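# Separate emitter holder from filter cube, stand both upright

## Task

Detach the emitter holder from the filter cube. Then place the holder standing upright next to the cube's remaining half so that both pieces rest flat on the table, matching the reference image called manual.

## Robot and tools

Robot: two arms, left_arm and right_arm. Each has six joints and a two-finger gripper. In the scene frame the origin sits at table-top height, halfway between the nominal arm bases. +x points out over the table, +z points up, and left_arm is on the +y side. These are not image sides. The calibrated bases are left_arm (-0.025, +0.355, +0.025) m and right_arm (+0.005, -0.335, +0.002) m, each yawed very slightly. Hand positions and orientations in results are given in each arm's own base frame. Fixed cameras and the table use the scene frame. Reported hand poses can be off by a few centimetres, more when the arm is stretched far.

Row layout: every command row holds 14 numbers, 7 for left_arm and then 7 for right_arm. This holds even when only one arm should move. Each arm's seven numbers, in this exact order, are: wrist pitch, elbow, wrist yaw, wrist roll, shoulder, waist, gripper opening. The joint values are absolute target angles in radians, not offsets, in the same convention that Joint positions prints. Elbow and wrist pitch use flipped signs everywhere, in commands, results and refusals. Allowed ranges in your numbers:
- wrist pitch: -1.571 to 1.571
- elbow: -3.142 to 0
- wrist yaw: -1.571 to 1.571
- wrist roll: -2.094 to 2.094
- shoulder: 0 to 3.142
- waist: -2.618 to 3.054
A target more than 0.059 rad beyond a range end is refused unless the joint is already further out. Targets past the real end are clipped, and "joint sent to its limit" may be reported. Opening is an absolute value from -1 (shut) to +1 (fully open, pads 0.094 m apart). To leave a gripper unchanged, repeat its current command. Sending 0 really commands half open.

Tools:
- execute_actions(actions, cameras): actions is a list of actions. Each action is a list of up to 15 rows, one per 1/30 s step. If an action has fewer rows, its last row is held for the remaining steps. An empty list returns state plus all camera images. cameras is a list of names, ["all"], or [].
- move(target, speed, blend, opening_speed, grip_force, blocking, cameras): drives all joints together toward one 14-number row, or through a list of up to 15 rows, along a joint-space path, so the hands travel on curves. The path does not avoid obstacles or the other arm. speed is the top rad/s of the joint with the farthest to travel, from 0.01 to 12.57, default 0.5. blend is in rad and rounds corners in a list; 0 stops at each row. opening_speed is the rate of gripper change per second, minimum 0.2; use it for gentle closing. grip_force is newtons per pad, 10 to 50, as one value or one per arm, and stays set until changed. Lower force closes slowly. blocking=false returns after about 0.5 s while the motion continues, and a new move replaces it. The result adds a "move:" line: done, off_target, moving, held or fault, plus limits=held when steps were withheld.
- wait(seconds 0 to 10, cameras): lets time pass while the last command is held.
- stop(cameras): brakes a running move.
- zoom_image(camera, region [x0,y0,x1,y1] pixels, at most 504 by 504): enlarges part of that camera's latest image.
- show_instructions(): shows the reference image(s).
- finished_scene(scene): ends the scene given by its integer number. It is irreversible.

Cameras: cam_head_left, cam_head_right, cam_high, cam_low, cam_left_wrist, cam_right_wrist, all 896x504.

Reading results: Joint positions and Joint velocities list each arm in the row order, in rad and rad/s, followed by the pad gap in m. Joint targets shows what the joints are being driven toward now. To hold a joint still, resend that value. Tool commands shows the current gripper commands. grip_measured uses the opening scale; it reads slightly wide when empty and slightly narrow when squeezing a hard part. grip_effort_nm is the gripper motor effort, with negative meaning closing. It is not the pad force. Joint torques include gravity and carry offsets. "joint command not followed" means the clearance check altered or withheld targets. MOTOR HOT warns of heating. At 90 °C that arm folds and goes idle, and at 100 °C it goes limp.

Limits on motion: each step, waist, shoulder and elbow targets can lead the measured angle by at most 0.339 rad, and the wrist joints by at most 2.2 rad. If a row would place a hand more than 200 mm from where it is now, that arm's targets are scaled back. Very small joint changes may not start at all.

Gripping: squeeze force climbs as you command below the touch point and then jumps to the force limit. Release by commanding well above grip_measured.

Avoid: dropping parts, letting go while a part moves, or letting anything fall from the table or stay off it. Avoid fast impacts, hard pushes into the table or fixtures, and any contact between the two arms, including one gripper closing on the other's fingers. Avoid strain on the wrist camera cables. Do not hold heavy loads or fully stretched poses for long, since motors heat up. Loose objects may be nudged occasionally by outside pushes.

Each tool is called after "Request:" by a JSON object that holds its "method" and its "body".

Reference images:

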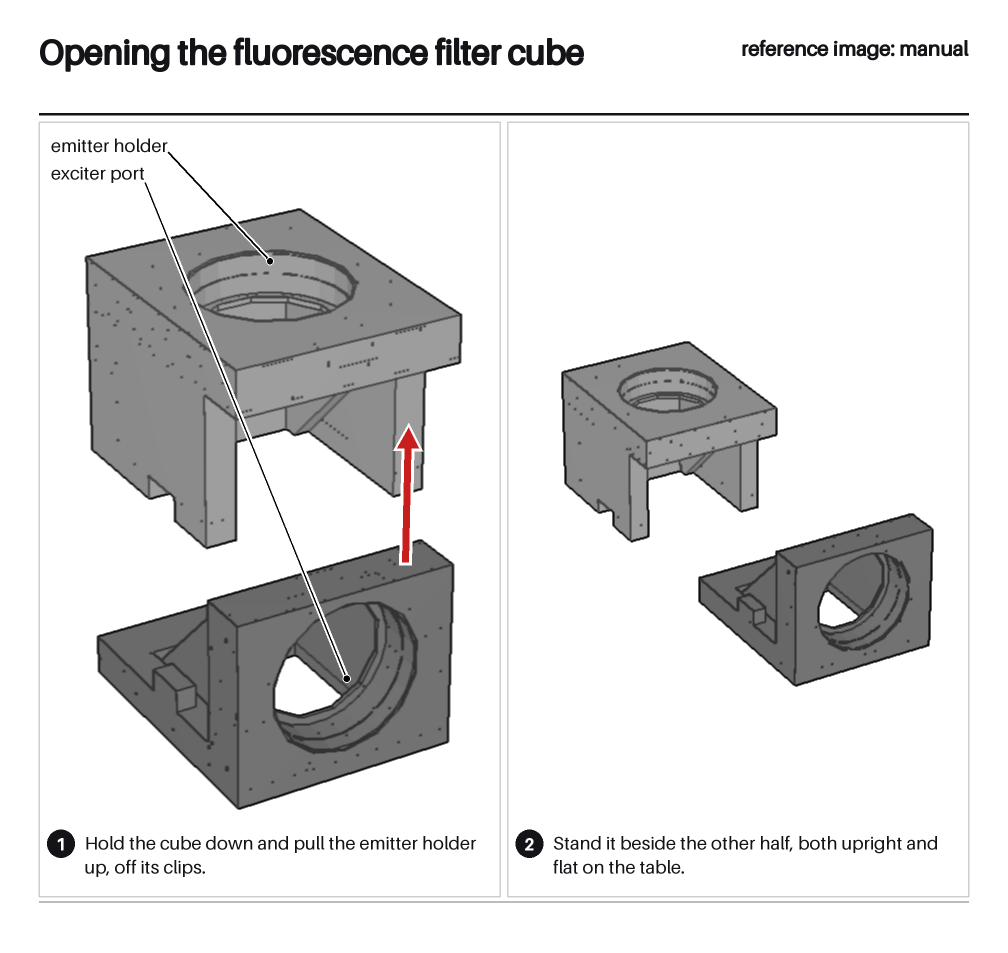

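## Session

Request:
{"method": "execute_actions", "body": {"actions": []}}

Scene clock: 0.00 s.
left_arm: end_effector_position=(+0.3882, -0.0015, +0.3983) grip_measured=+1.000 grip_effort_nm=n/a end_effector_quat_wxyz=(+0.696, +0.000, +0.718, -0.010) | right_arm: end_effector_position=(+0.4113, -0.0020, +0.1383) grip_measured=+1.000 grip_effort_nm=n/a end_effector_quat_wxyz=(+0.613, +0.024, +0.787, -0.064)
Joint names: [wrist pitch, elbow, wrist yaw, wrist roll, shoulder, waist]
Joint positions: left_arm=[0.017 -1.05 0.016 -0.013 1.064 0.001 0.094] | right_arm=[-0.799 -0.433 0.215 -0.019 1.481 0.086 0.094]
Joint velocities: within noise
Joint torques (N m): no reading
Heat: left arm: 22 °C; right arm: 23 °C.
Joint targets: left_arm=[0.019 -1.059 0.016 -0.014 1.056 0.001] | right_arm=[-0.800 -0.441 0.217 -0.020 1.473 0.086]
Tool commands: left_gripper/opening=+1.0 right_gripper/opening=+1.0

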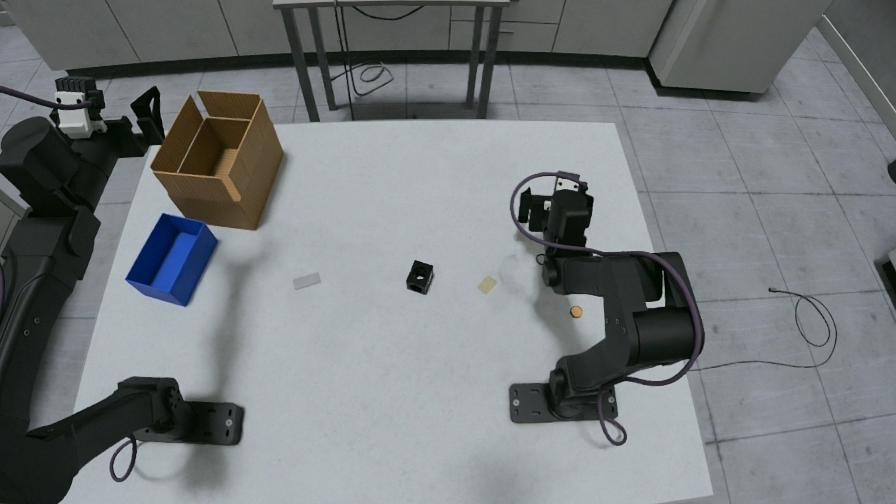

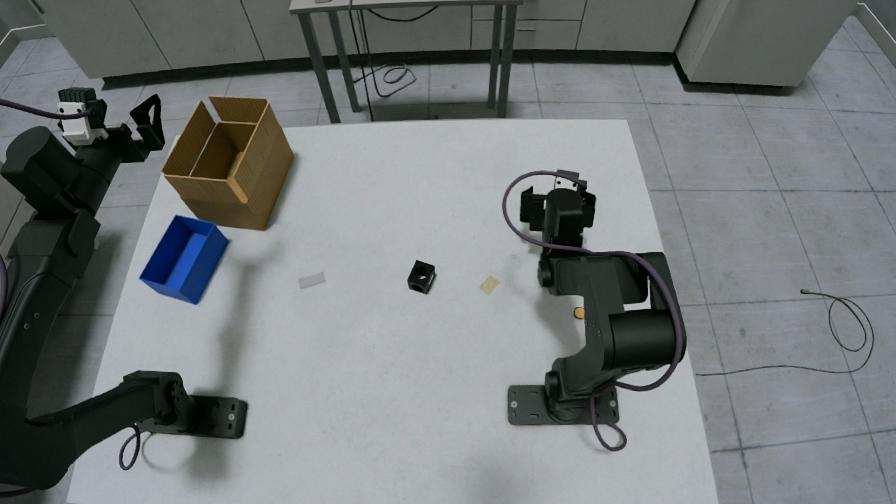

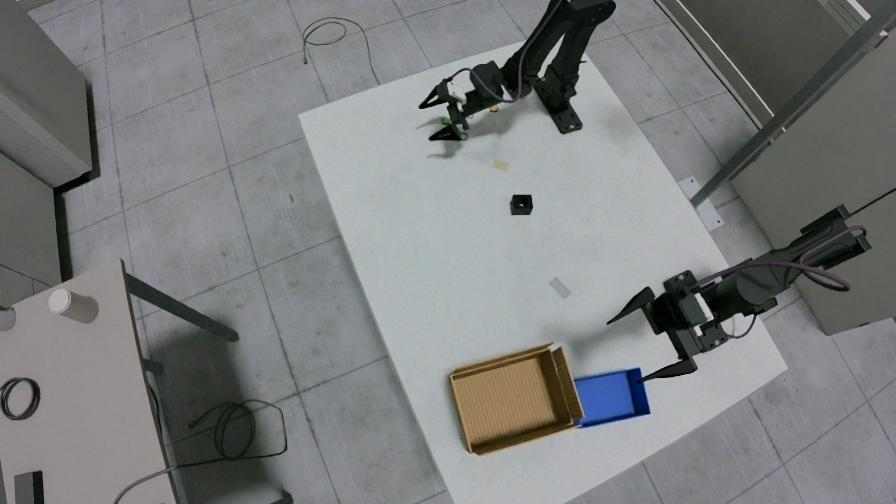

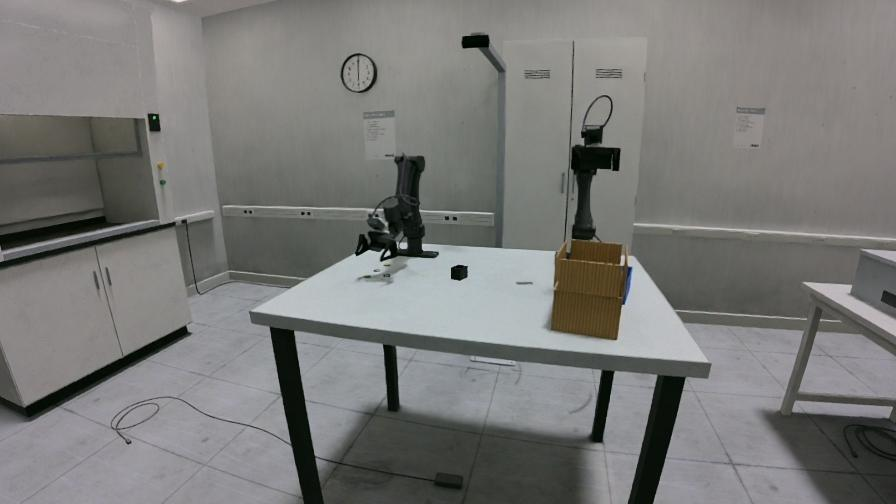

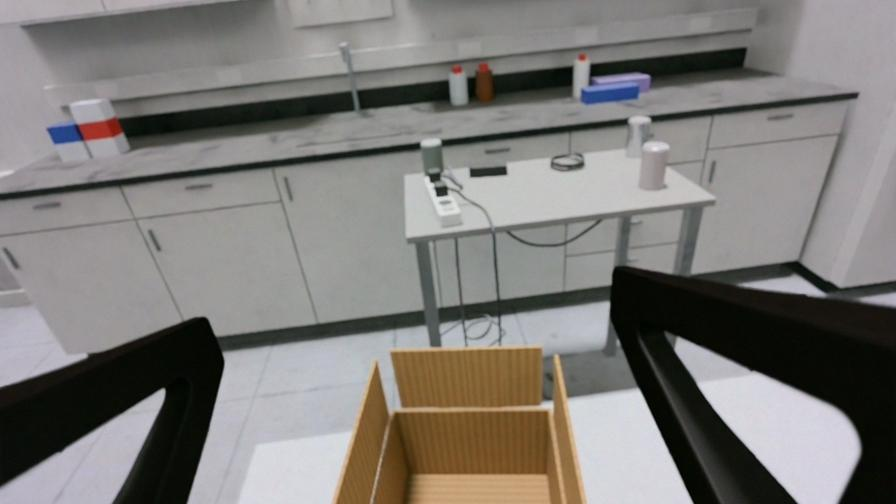

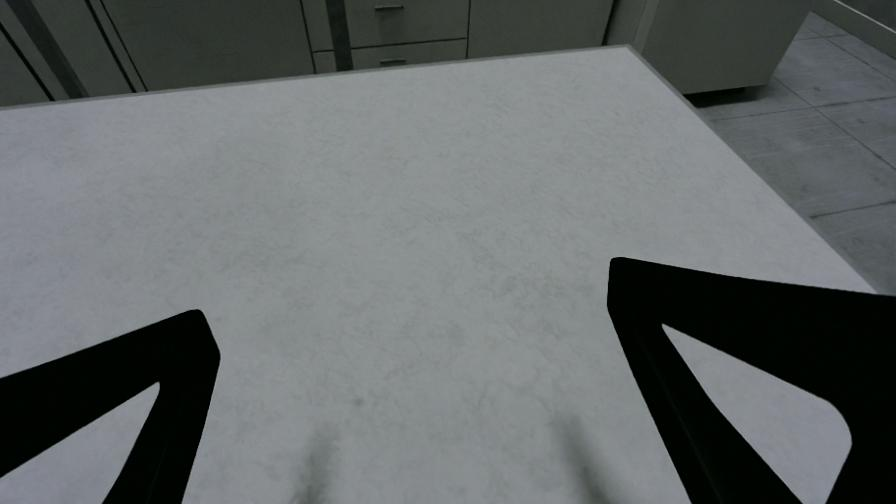

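Request:
{"method": "zoom_image", "body": {"camera": "cam_head_left", "region": [370, 230, 470, 320]}}

Request:
{"method": "zoom_image", "body": {"camera": "cam_head_right", "region": [370, 230, 470, 320]}}

Request:
{"method": "zoom_image", "body": {"camera": "cam_high", "region": [470, 160, 570, 260]}}

Request:
{"method": "zoom_image", "body": {"camera": "cam_low", "region": [430, 250, 490, 290]}}

Scaled by 5.040 from the camera's 896x504 image, which has a finer 1280x720 frame.

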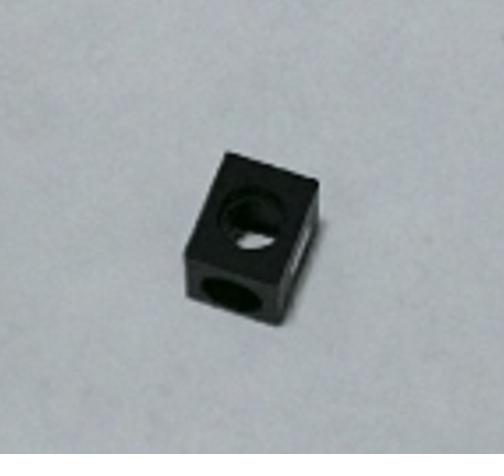

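Scaled by 5.040 from the camera's 896x504 image, which has a finer 1280x720 frame.

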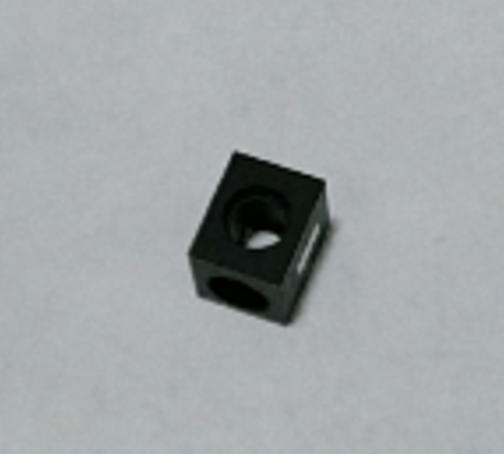

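Scaled by 5.040 from the camera's 896x504 image, which has a finer 1280x720 frame.

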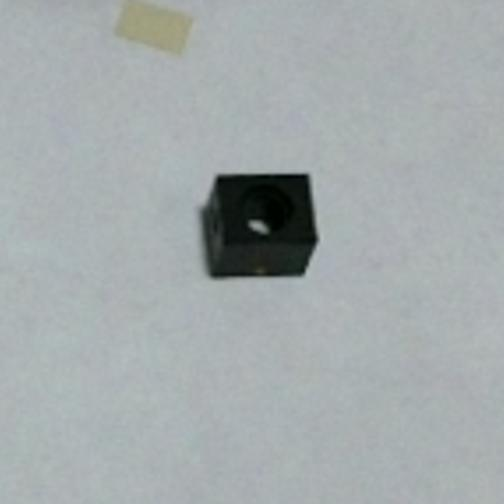

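Scaled by 8.400 from the camera's 896x504 image, which has a finer 1280x720 frame.

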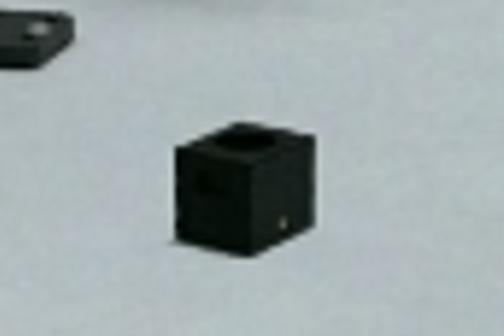

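Request:
{"method": "move", "body": {"target": [0.019, -1.059, 0.016, -0.014, 1.056, 0.001, 1.0, 1.253, -1.539, 0.0, 0.0, 1.4856, 0.88, 1.0], "speed": 1.0, "cameras": ["cam_head_left", "cam_right_wrist"]}}

Scene clock: 16.03 s.
left_arm: end_effector_position=(+0.3882, -0.0015, +0.3983) grip_measured=+1.000 grip_effort_nm=0.05 end_effector_quat_wxyz=(+0.696, +0.000, +0.718, -0.010) | right_arm: end_effector_position=(+0.2123, +0.2542, +0.2165) grip_measured=+1.000 grip_effort_nm=0.01 end_effector_quat_wxyz=(+0.171, -0.419, +0.889, +0.076)
Joint names: [wrist pitch, elbow, wrist yaw, wrist roll, shoulder, waist]
Joint positions: left_arm=[0.017 -1.05 0.016 -0.013 1.064 0.001 0.094] | right_arm=[1.228 -1.514 0.005 -0.008 1.481 0.874 0.094]
Joint torques (N m): left_arm=[-2 -6.64 -0.01 -0.04 -2.82 0.03] | right_arm=[-0.74 -8.8 -0.05 0.06 -5.3 0.39]
Heat: left arm: 26 °C; right arm: 24 °C.
Joint targets: left_arm=[0.019 -1.059 0.016 -0.014 1.056 0.001] | right_arm=[1.253 -1.539 0.000 0.000 1.486 0.880]
move: done
Images, in order (width x height): cam_head_left 896x504, cam_right_wrist 896x504.

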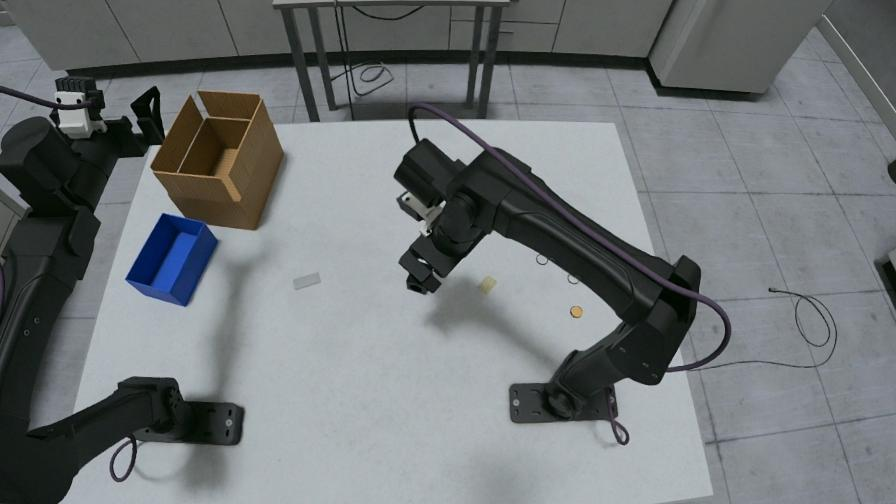

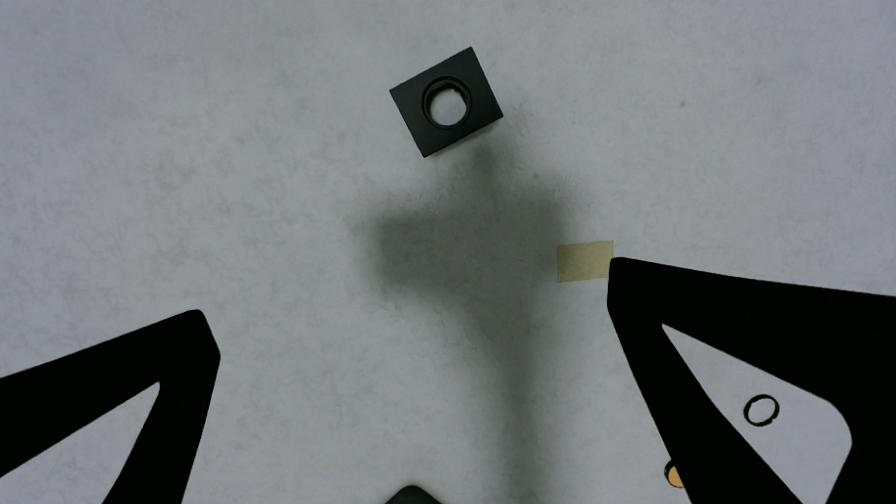

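Request:
{"method": "move", "body": {"target": [0.019, -1.059, 0.016, -0.014, 1.056, 0.001, 1.0, 1.57, -2.03, 0.0, 0.0, 2.01, 0.905, 1.0], "speed": 0.8, "cameras": ["cam_head_left", "cam_head_right", "cam_right_wrist"]}}

Scene clock: 19.17 s.
left_arm: end_effector_position=(+0.3882, -0.0015, +0.3983) grip_measured=+1.000 grip_effort_nm=0.05 end_effector_quat_wxyz=(+0.696, +0.000, +0.718, -0.010) | right_arm: end_effector_position=(+0.2443, +0.3063, +0.1701) grip_measured=+1.000 grip_effort_nm=0.01 end_effector_quat_wxyz=(+0.032, -0.437, +0.899, +0.013)
Joint names: [wrist pitch, elbow, wrist yaw, wrist roll, shoulder, waist]
Joint positions: left_arm=[0.017 -1.05 0.016 -0.013 1.064 0.001 0.094] | right_arm=[1.507 -2.006 0.004 -0.007 2 0.897 0.094]
Joint torques (N m): left_arm=[-2 -6.61 -0.01 -0.03 -2.86 -0.01] | right_arm=[0.11 -8.28 -0.05 0.05 -9.14 0.62]
Heat: left arm: 26 °C; right arm: 23 °C.
Joint targets: left_arm=[0.019 -1.059 0.016 -0.014 1.056 0.001] | right_arm=[1.562 -2.030 0.000 0.000 2.010 0.905]
joint sent to its limit (right arm) — the wrist pitch, upper limit.
move: off_target (right_arm); right_arm: the wrist pitch is farthest, 0.063 rad from its target
Images, in order (width x height): cam_head_left 896x504, cam_head_right 896x504, cam_right_wrist 896x504.

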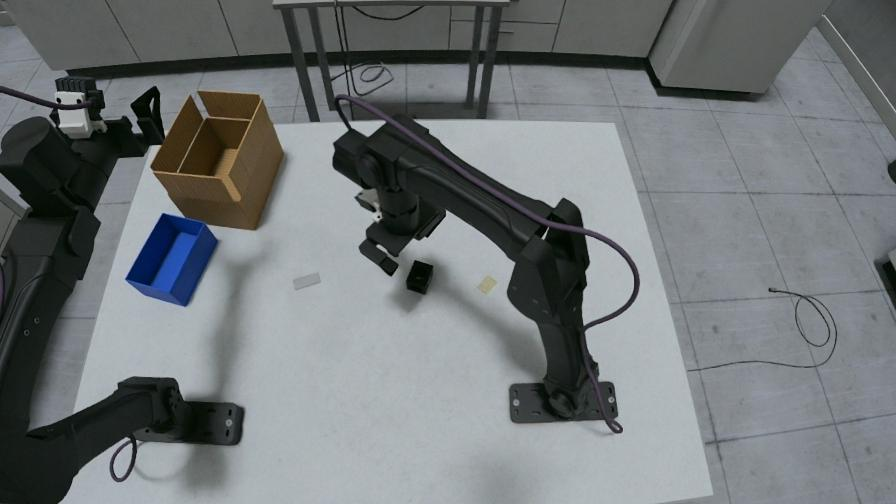

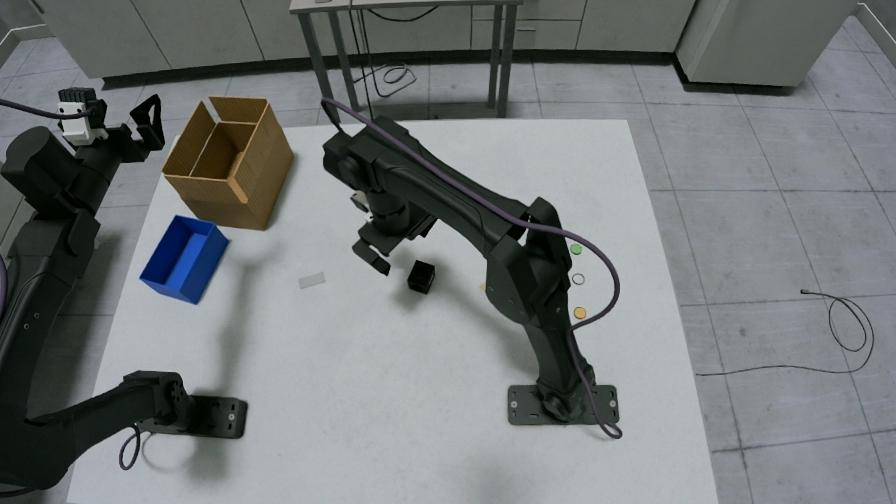

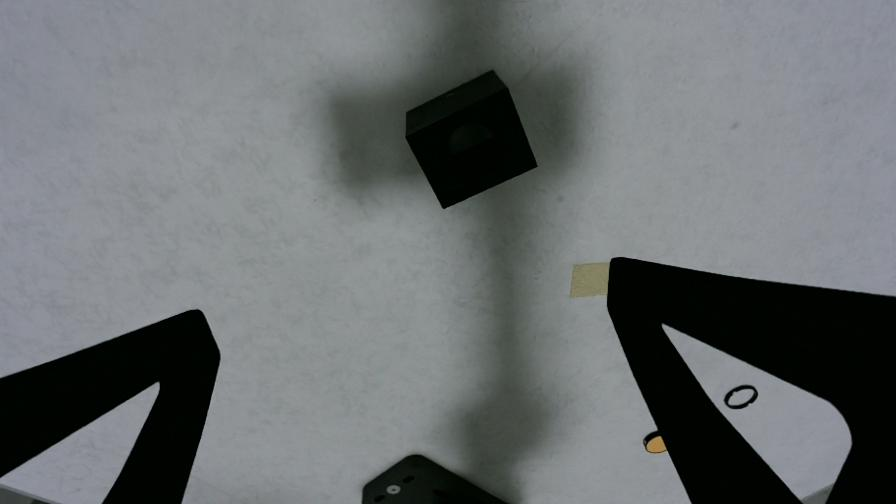

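Request:
{"method": "zoom_image", "body": {"camera": "cam_right_wrist", "region": [380, 50, 560, 230]}}

Request:
{"method": "zoom_image", "body": {"camera": "cam_head_left", "region": [370, 230, 470, 320]}}

Scaled by 2.800 from the camera's 896x504 image, which has a finer 1280x720 frame.

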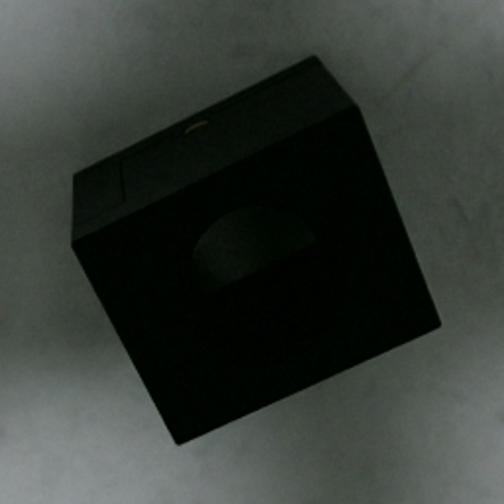

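Scaled by 5.040 from the camera's 896x504 image, which has a finer 1280x720 frame.

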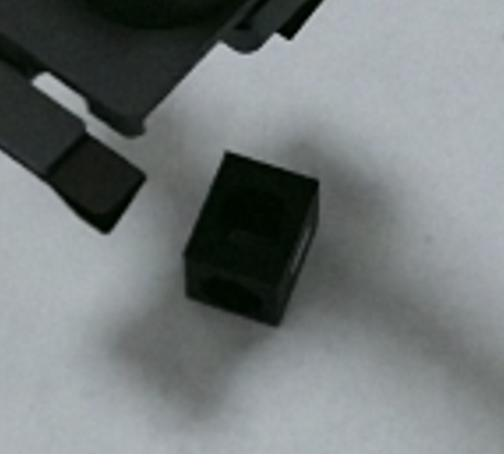

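Request:
{"method": "move", "body": {"target": [0.019, -1.059, 0.016, -0.014, 1.056, 0.001, 1.0, 1.295, -1.75, 0.0, 1.18, 2.035, 0.80, 1.0], "speed": 0.8, "cameras": ["cam_head_left", "cam_head_right", "cam_right_wrist"]}}

Scene clock: 34.97 s.
left_arm: end_effector_position=(+0.3882, -0.0015, +0.3983) grip_measured=+1.000 grip_effort_nm=0.05 end_effector_quat_wxyz=(+0.696, +0.000, +0.718, -0.010) | right_arm: end_effector_position=(+0.2712, +0.2849, +0.1022) grip_measured=+1.000 grip_effort_nm=0.01 end_effector_quat_wxyz=(+0.007, +0.180, +0.984, +0.013)
Joint names: [wrist pitch, elbow, wrist yaw, wrist roll, shoulder, waist]
Joint positions: left_arm=[0.017 -1.05 0.016 -0.013 1.064 0.001 0.094] | right_arm=[1.284 -1.76 -0.002 1.168 2.016 0.807 0.094]
Joint torques (N m): left_arm=[-2 -6.57 -0.02 -0.04 -2.88 0.06] | right_arm=[-0.24 -5.07 0.02 0.1 -8.66 -0.66]
Heat: left arm: 28 °C; right arm: 23 °C.
Joint targets: left_arm=[0.019 -1.059 0.016 -0.014 1.056 0.001] | right_arm=[1.295 -1.750 0.000 1.180 2.035 0.800]
move: done
Images, in order (width x height): cam_head_left 896x504, cam_head_right 896x504, cam_right_wrist 896x504.

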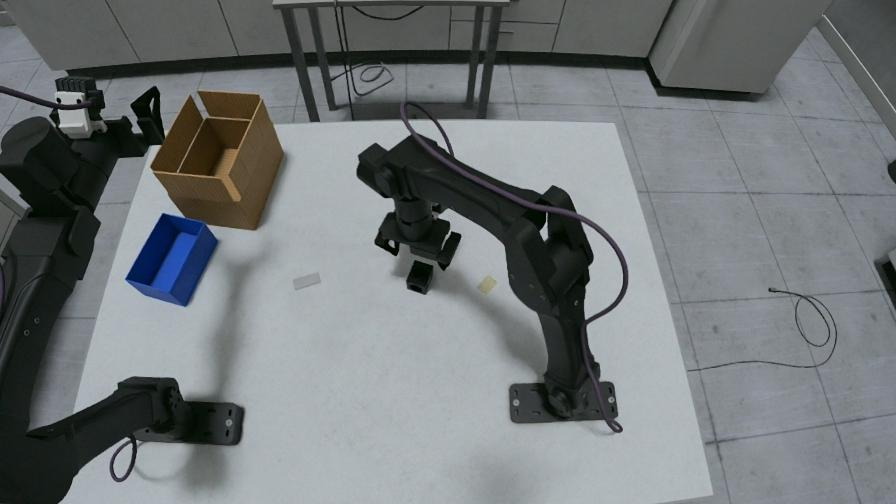

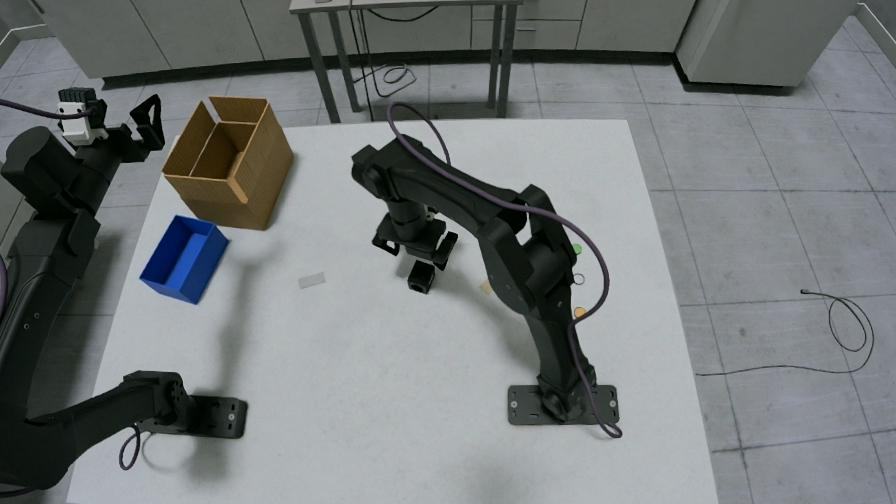

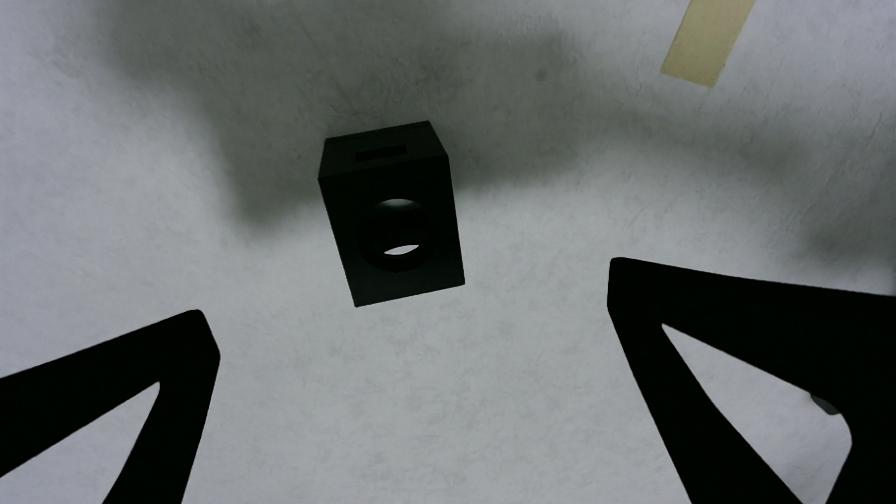

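Request:
{"method": "move", "body": {"target": [0.019, -1.059, 0.016, -0.014, 1.056, 0.001, 1.0, 1.155, -1.656, 0.0, 1.180, 2.08, 0.838, 1.0], "speed": 0.4, "cameras": ["cam_head_left", "cam_head_right", "cam_right_wrist", "cam_low"]}}

Scene clock: 39.67 s.
left_arm: end_effector_position=(+0.3882, -0.0015, +0.3983) grip_measured=+1.000 grip_effort_nm=0.05 end_effector_quat_wxyz=(+0.696, +0.000, +0.718, -0.010) | right_arm: end_effector_position=(+0.2678, +0.2973, +0.0599) grip_measured=+1.000 grip_effort_nm=0.01 end_effector_quat_wxyz=(+0.005, +0.167, +0.986, +0.011)
Joint names: [wrist pitch, elbow, wrist yaw, wrist roll, shoulder, waist]
Joint positions: left_arm=[0.017 -1.05 0.016 -0.013 1.064 0.001 0.094] | right_arm=[1.145 -1.663 -0.004 1.169 2.065 0.833 0.094]
Joint torques (N m): left_arm=[-2 -6.58 -0.02 -0.04 -2.85 0.09] | right_arm=[-0.25 -5.19 0.03 0.1 -9.32 0.35]
Heat: left arm: 28 °C; right arm: 24 °C.
Joint targets: left_arm=[0.019 -1.059 0.016 -0.014 1.056 0.001] | right_arm=[1.155 -1.656 0.000 1.180 2.080 0.838]
move: done
Images, in order (width x height): cam_head_left 896x504, cam_head_right 896x504, cam_low 896x504, cam_right_wrist 896x504.

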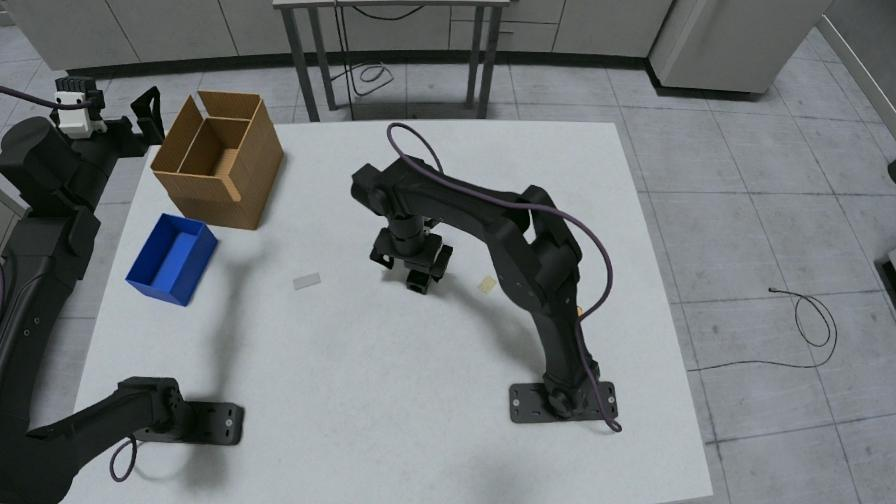

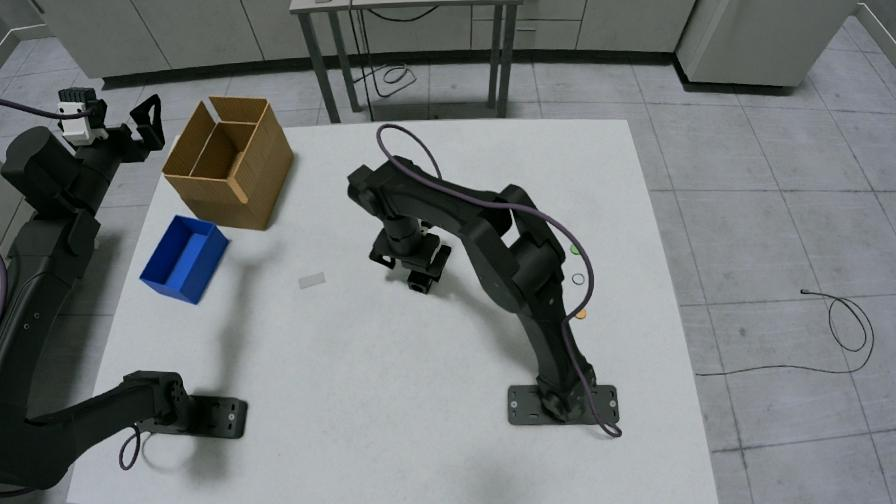

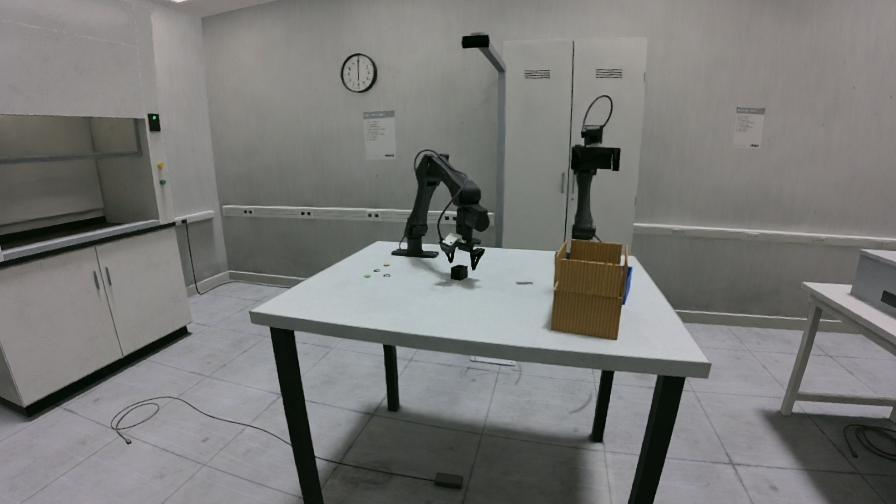

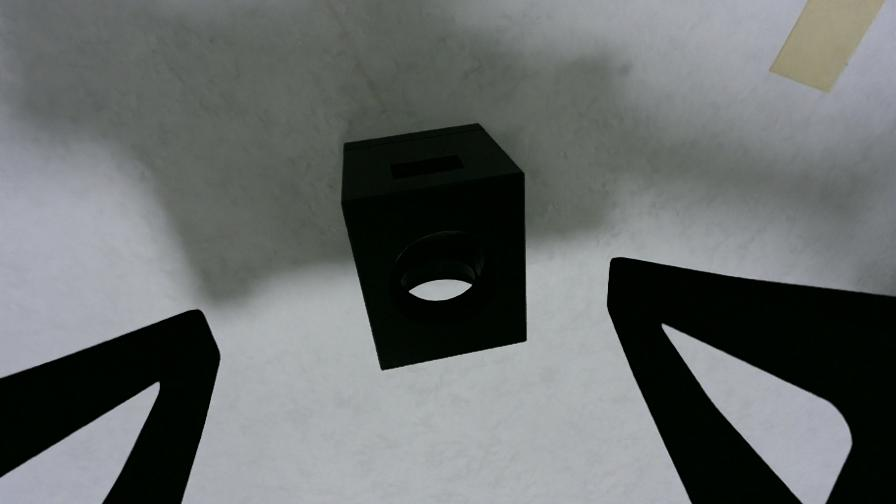

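Request:
{"method": "move", "body": {"target": [0.019, -1.059, 0.016, -0.014, 1.056, 0.001, 1.0, 1.061, -1.553, 0.0, 1.125, 2.091, 0.818, 1.0], "speed": 0.3, "cameras": ["cam_head_left", "cam_head_right", "cam_right_wrist", "cam_low"]}}

Scene clock: 47.63 s.
left_arm: end_effector_position=(+0.3882, -0.0015, +0.3983) grip_measured=+1.000 grip_effort_nm=0.05 end_effector_quat_wxyz=(+0.696, +0.000, +0.718, -0.010) | right_arm: end_effector_position=(+0.2645, +0.2895, +0.0323) grip_measured=+1.000 grip_effort_nm=0.01 end_effector_quat_wxyz=(+0.001, +0.150, +0.989, +0.005)
Joint names: [wrist pitch, elbow, wrist yaw, wrist roll, shoulder, waist]
Joint positions: left_arm=[0.017 -1.05 0.016 -0.013 1.064 0.001 0.094] | right_arm=[1.051 -1.562 -0.004 1.128 2.072 0.826 0.094]
Joint torques (N m): left_arm=[-2 -6.57 0 -0.04 -2.82 0.05] | right_arm=[-0.19 -4.82 0.05 -0.04 -8.87 -0.7]
Heat: left arm: 29 °C; right arm: 23 °C.
Joint targets: left_arm=[0.019 -1.059 0.016 -0.014 1.056 0.001] | right_arm=[1.061 -1.553 0.000 1.125 2.091 0.818]
move: done
Images, in order (width x height): cam_head_left 896x504, cam_head_right 896x504, cam_low 896x504, cam_right_wrist 896x504.

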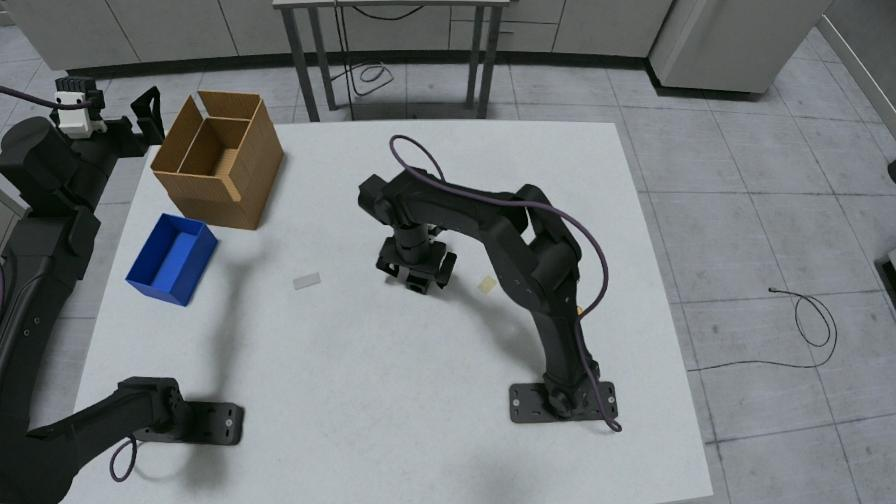

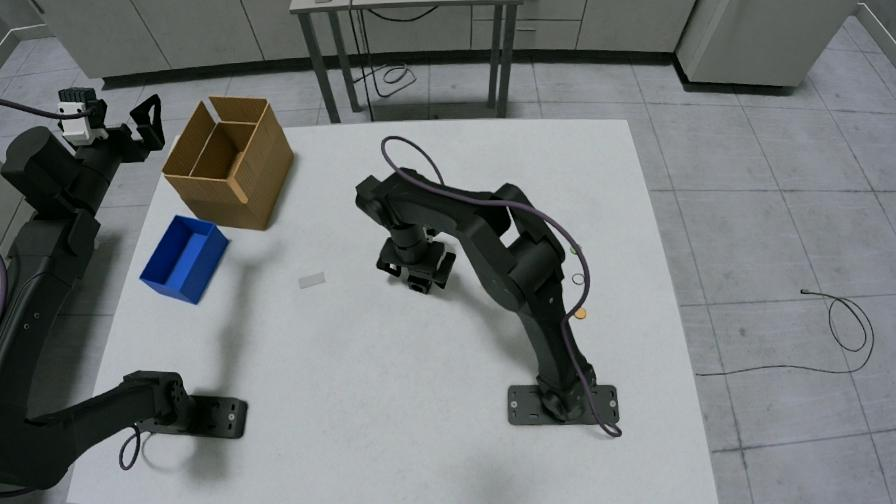

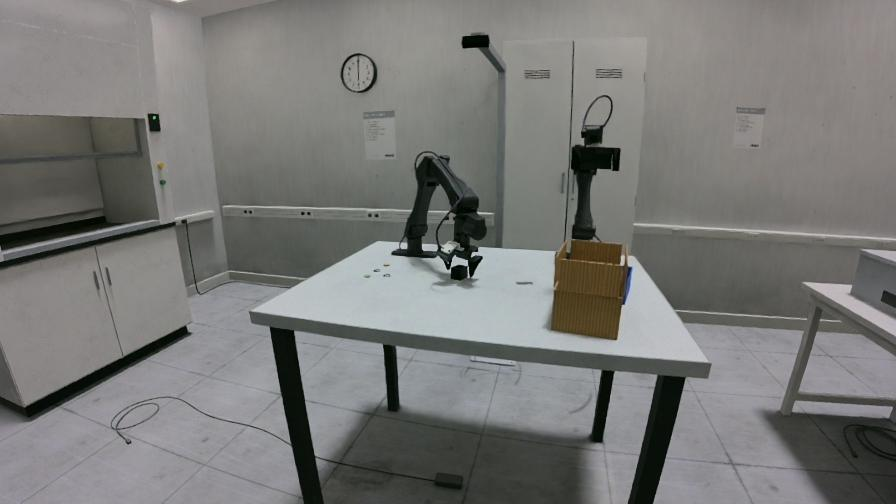

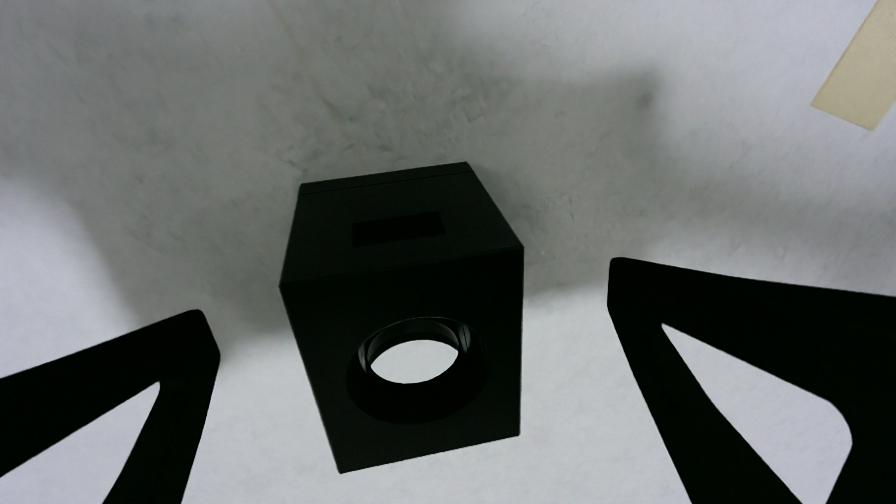

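Request:
{"method": "move", "body": {"target": [[0.162, -0.655, -0.9425, -0.526, 1.115, -1.367, 1.0, 1.061, -1.553, 0.0, 1.125, 2.091, 0.818, -0.2], [-0.597, -0.777, -0.9425, -0.526, 1.9966, -1.367, 1.0, 1.061, -1.553, 0.0, 1.125, 2.091, 0.818, -0.2]], "speed": [0.7, 0.5], "blend": [0.1, 0], "grip_force": [50, 20], "opening_speed": 0.6, "cameras": ["all"]}}

Scene clock: 75.97 s.
left_arm: end_effector_position=(+0.2272, -0.3688, +0.0445) grip_measured=+1.000 grip_effort_nm=0.05 end_effector_quat_wxyz=(+0.561, +0.144, +0.811, -0.086) | right_arm: end_effector_position=(+0.2646, +0.2896, +0.0323) grip_measured=-0.116 grip_effort_nm=-0.47 end_effector_quat_wxyz=(+0.001, +0.150, +0.989, +0.005)
Joint names: [wrist pitch, elbow, wrist yaw, wrist roll, shoulder, waist]
Joint positions: left_arm=[-0.582 -0.759 -0.933 -0.515 1.982 -1.362 0.094] | right_arm=[1.051 -1.562 -0.004 1.127 2.072 0.826 0.042]
Joint torques (N m): left_arm=[-1.79 -5.07 -0.39 -0.14 -6.52 -0.35] | right_arm=[-0.19 -4.92 0.05 -0.03 -8.88 -0.75]
Heat: left arm: 29 °C; right arm: 24 °C.
Joint targets: left_arm=[-0.597 -0.777 -0.942 -0.526 1.997 -1.367] | right_arm=[1.061 -1.553 0.000 1.125 2.091 0.818]
grip_force (N): 50, 20
move: done; blend cut to 0 rad at target 1

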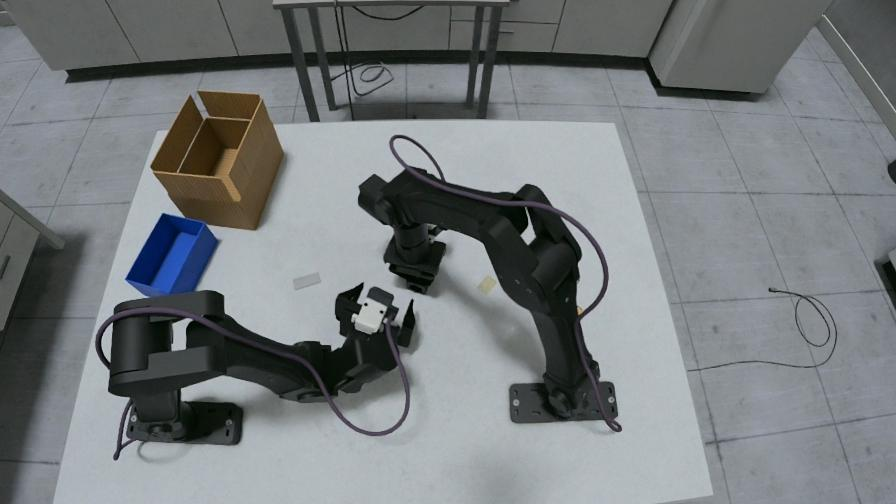

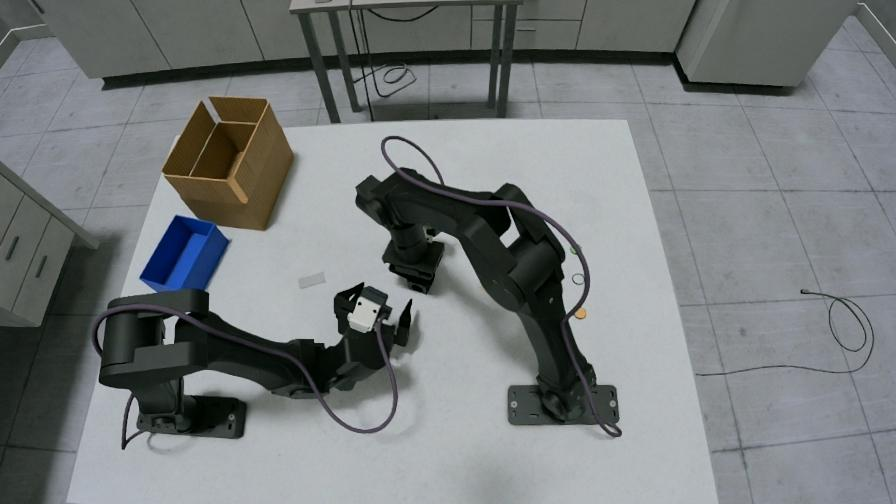

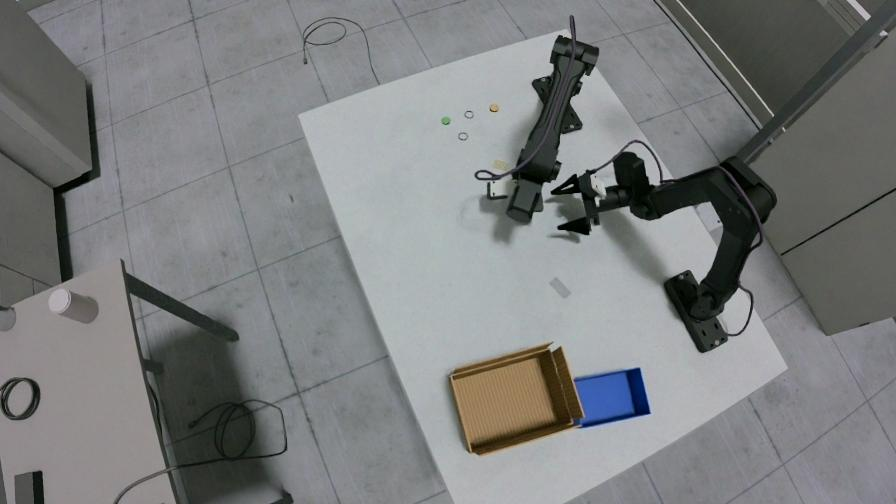

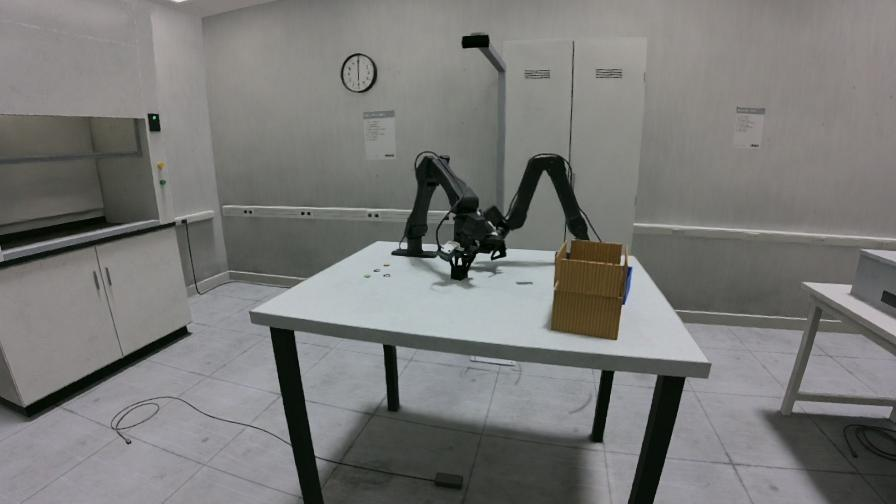

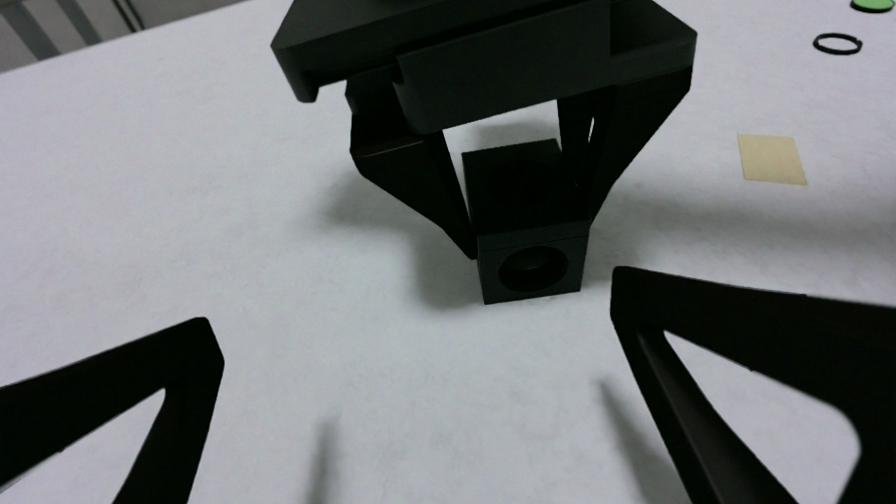

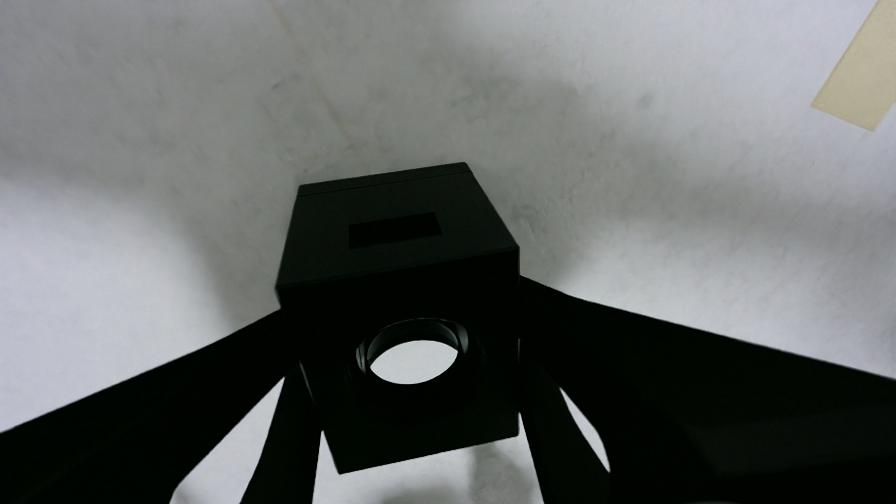

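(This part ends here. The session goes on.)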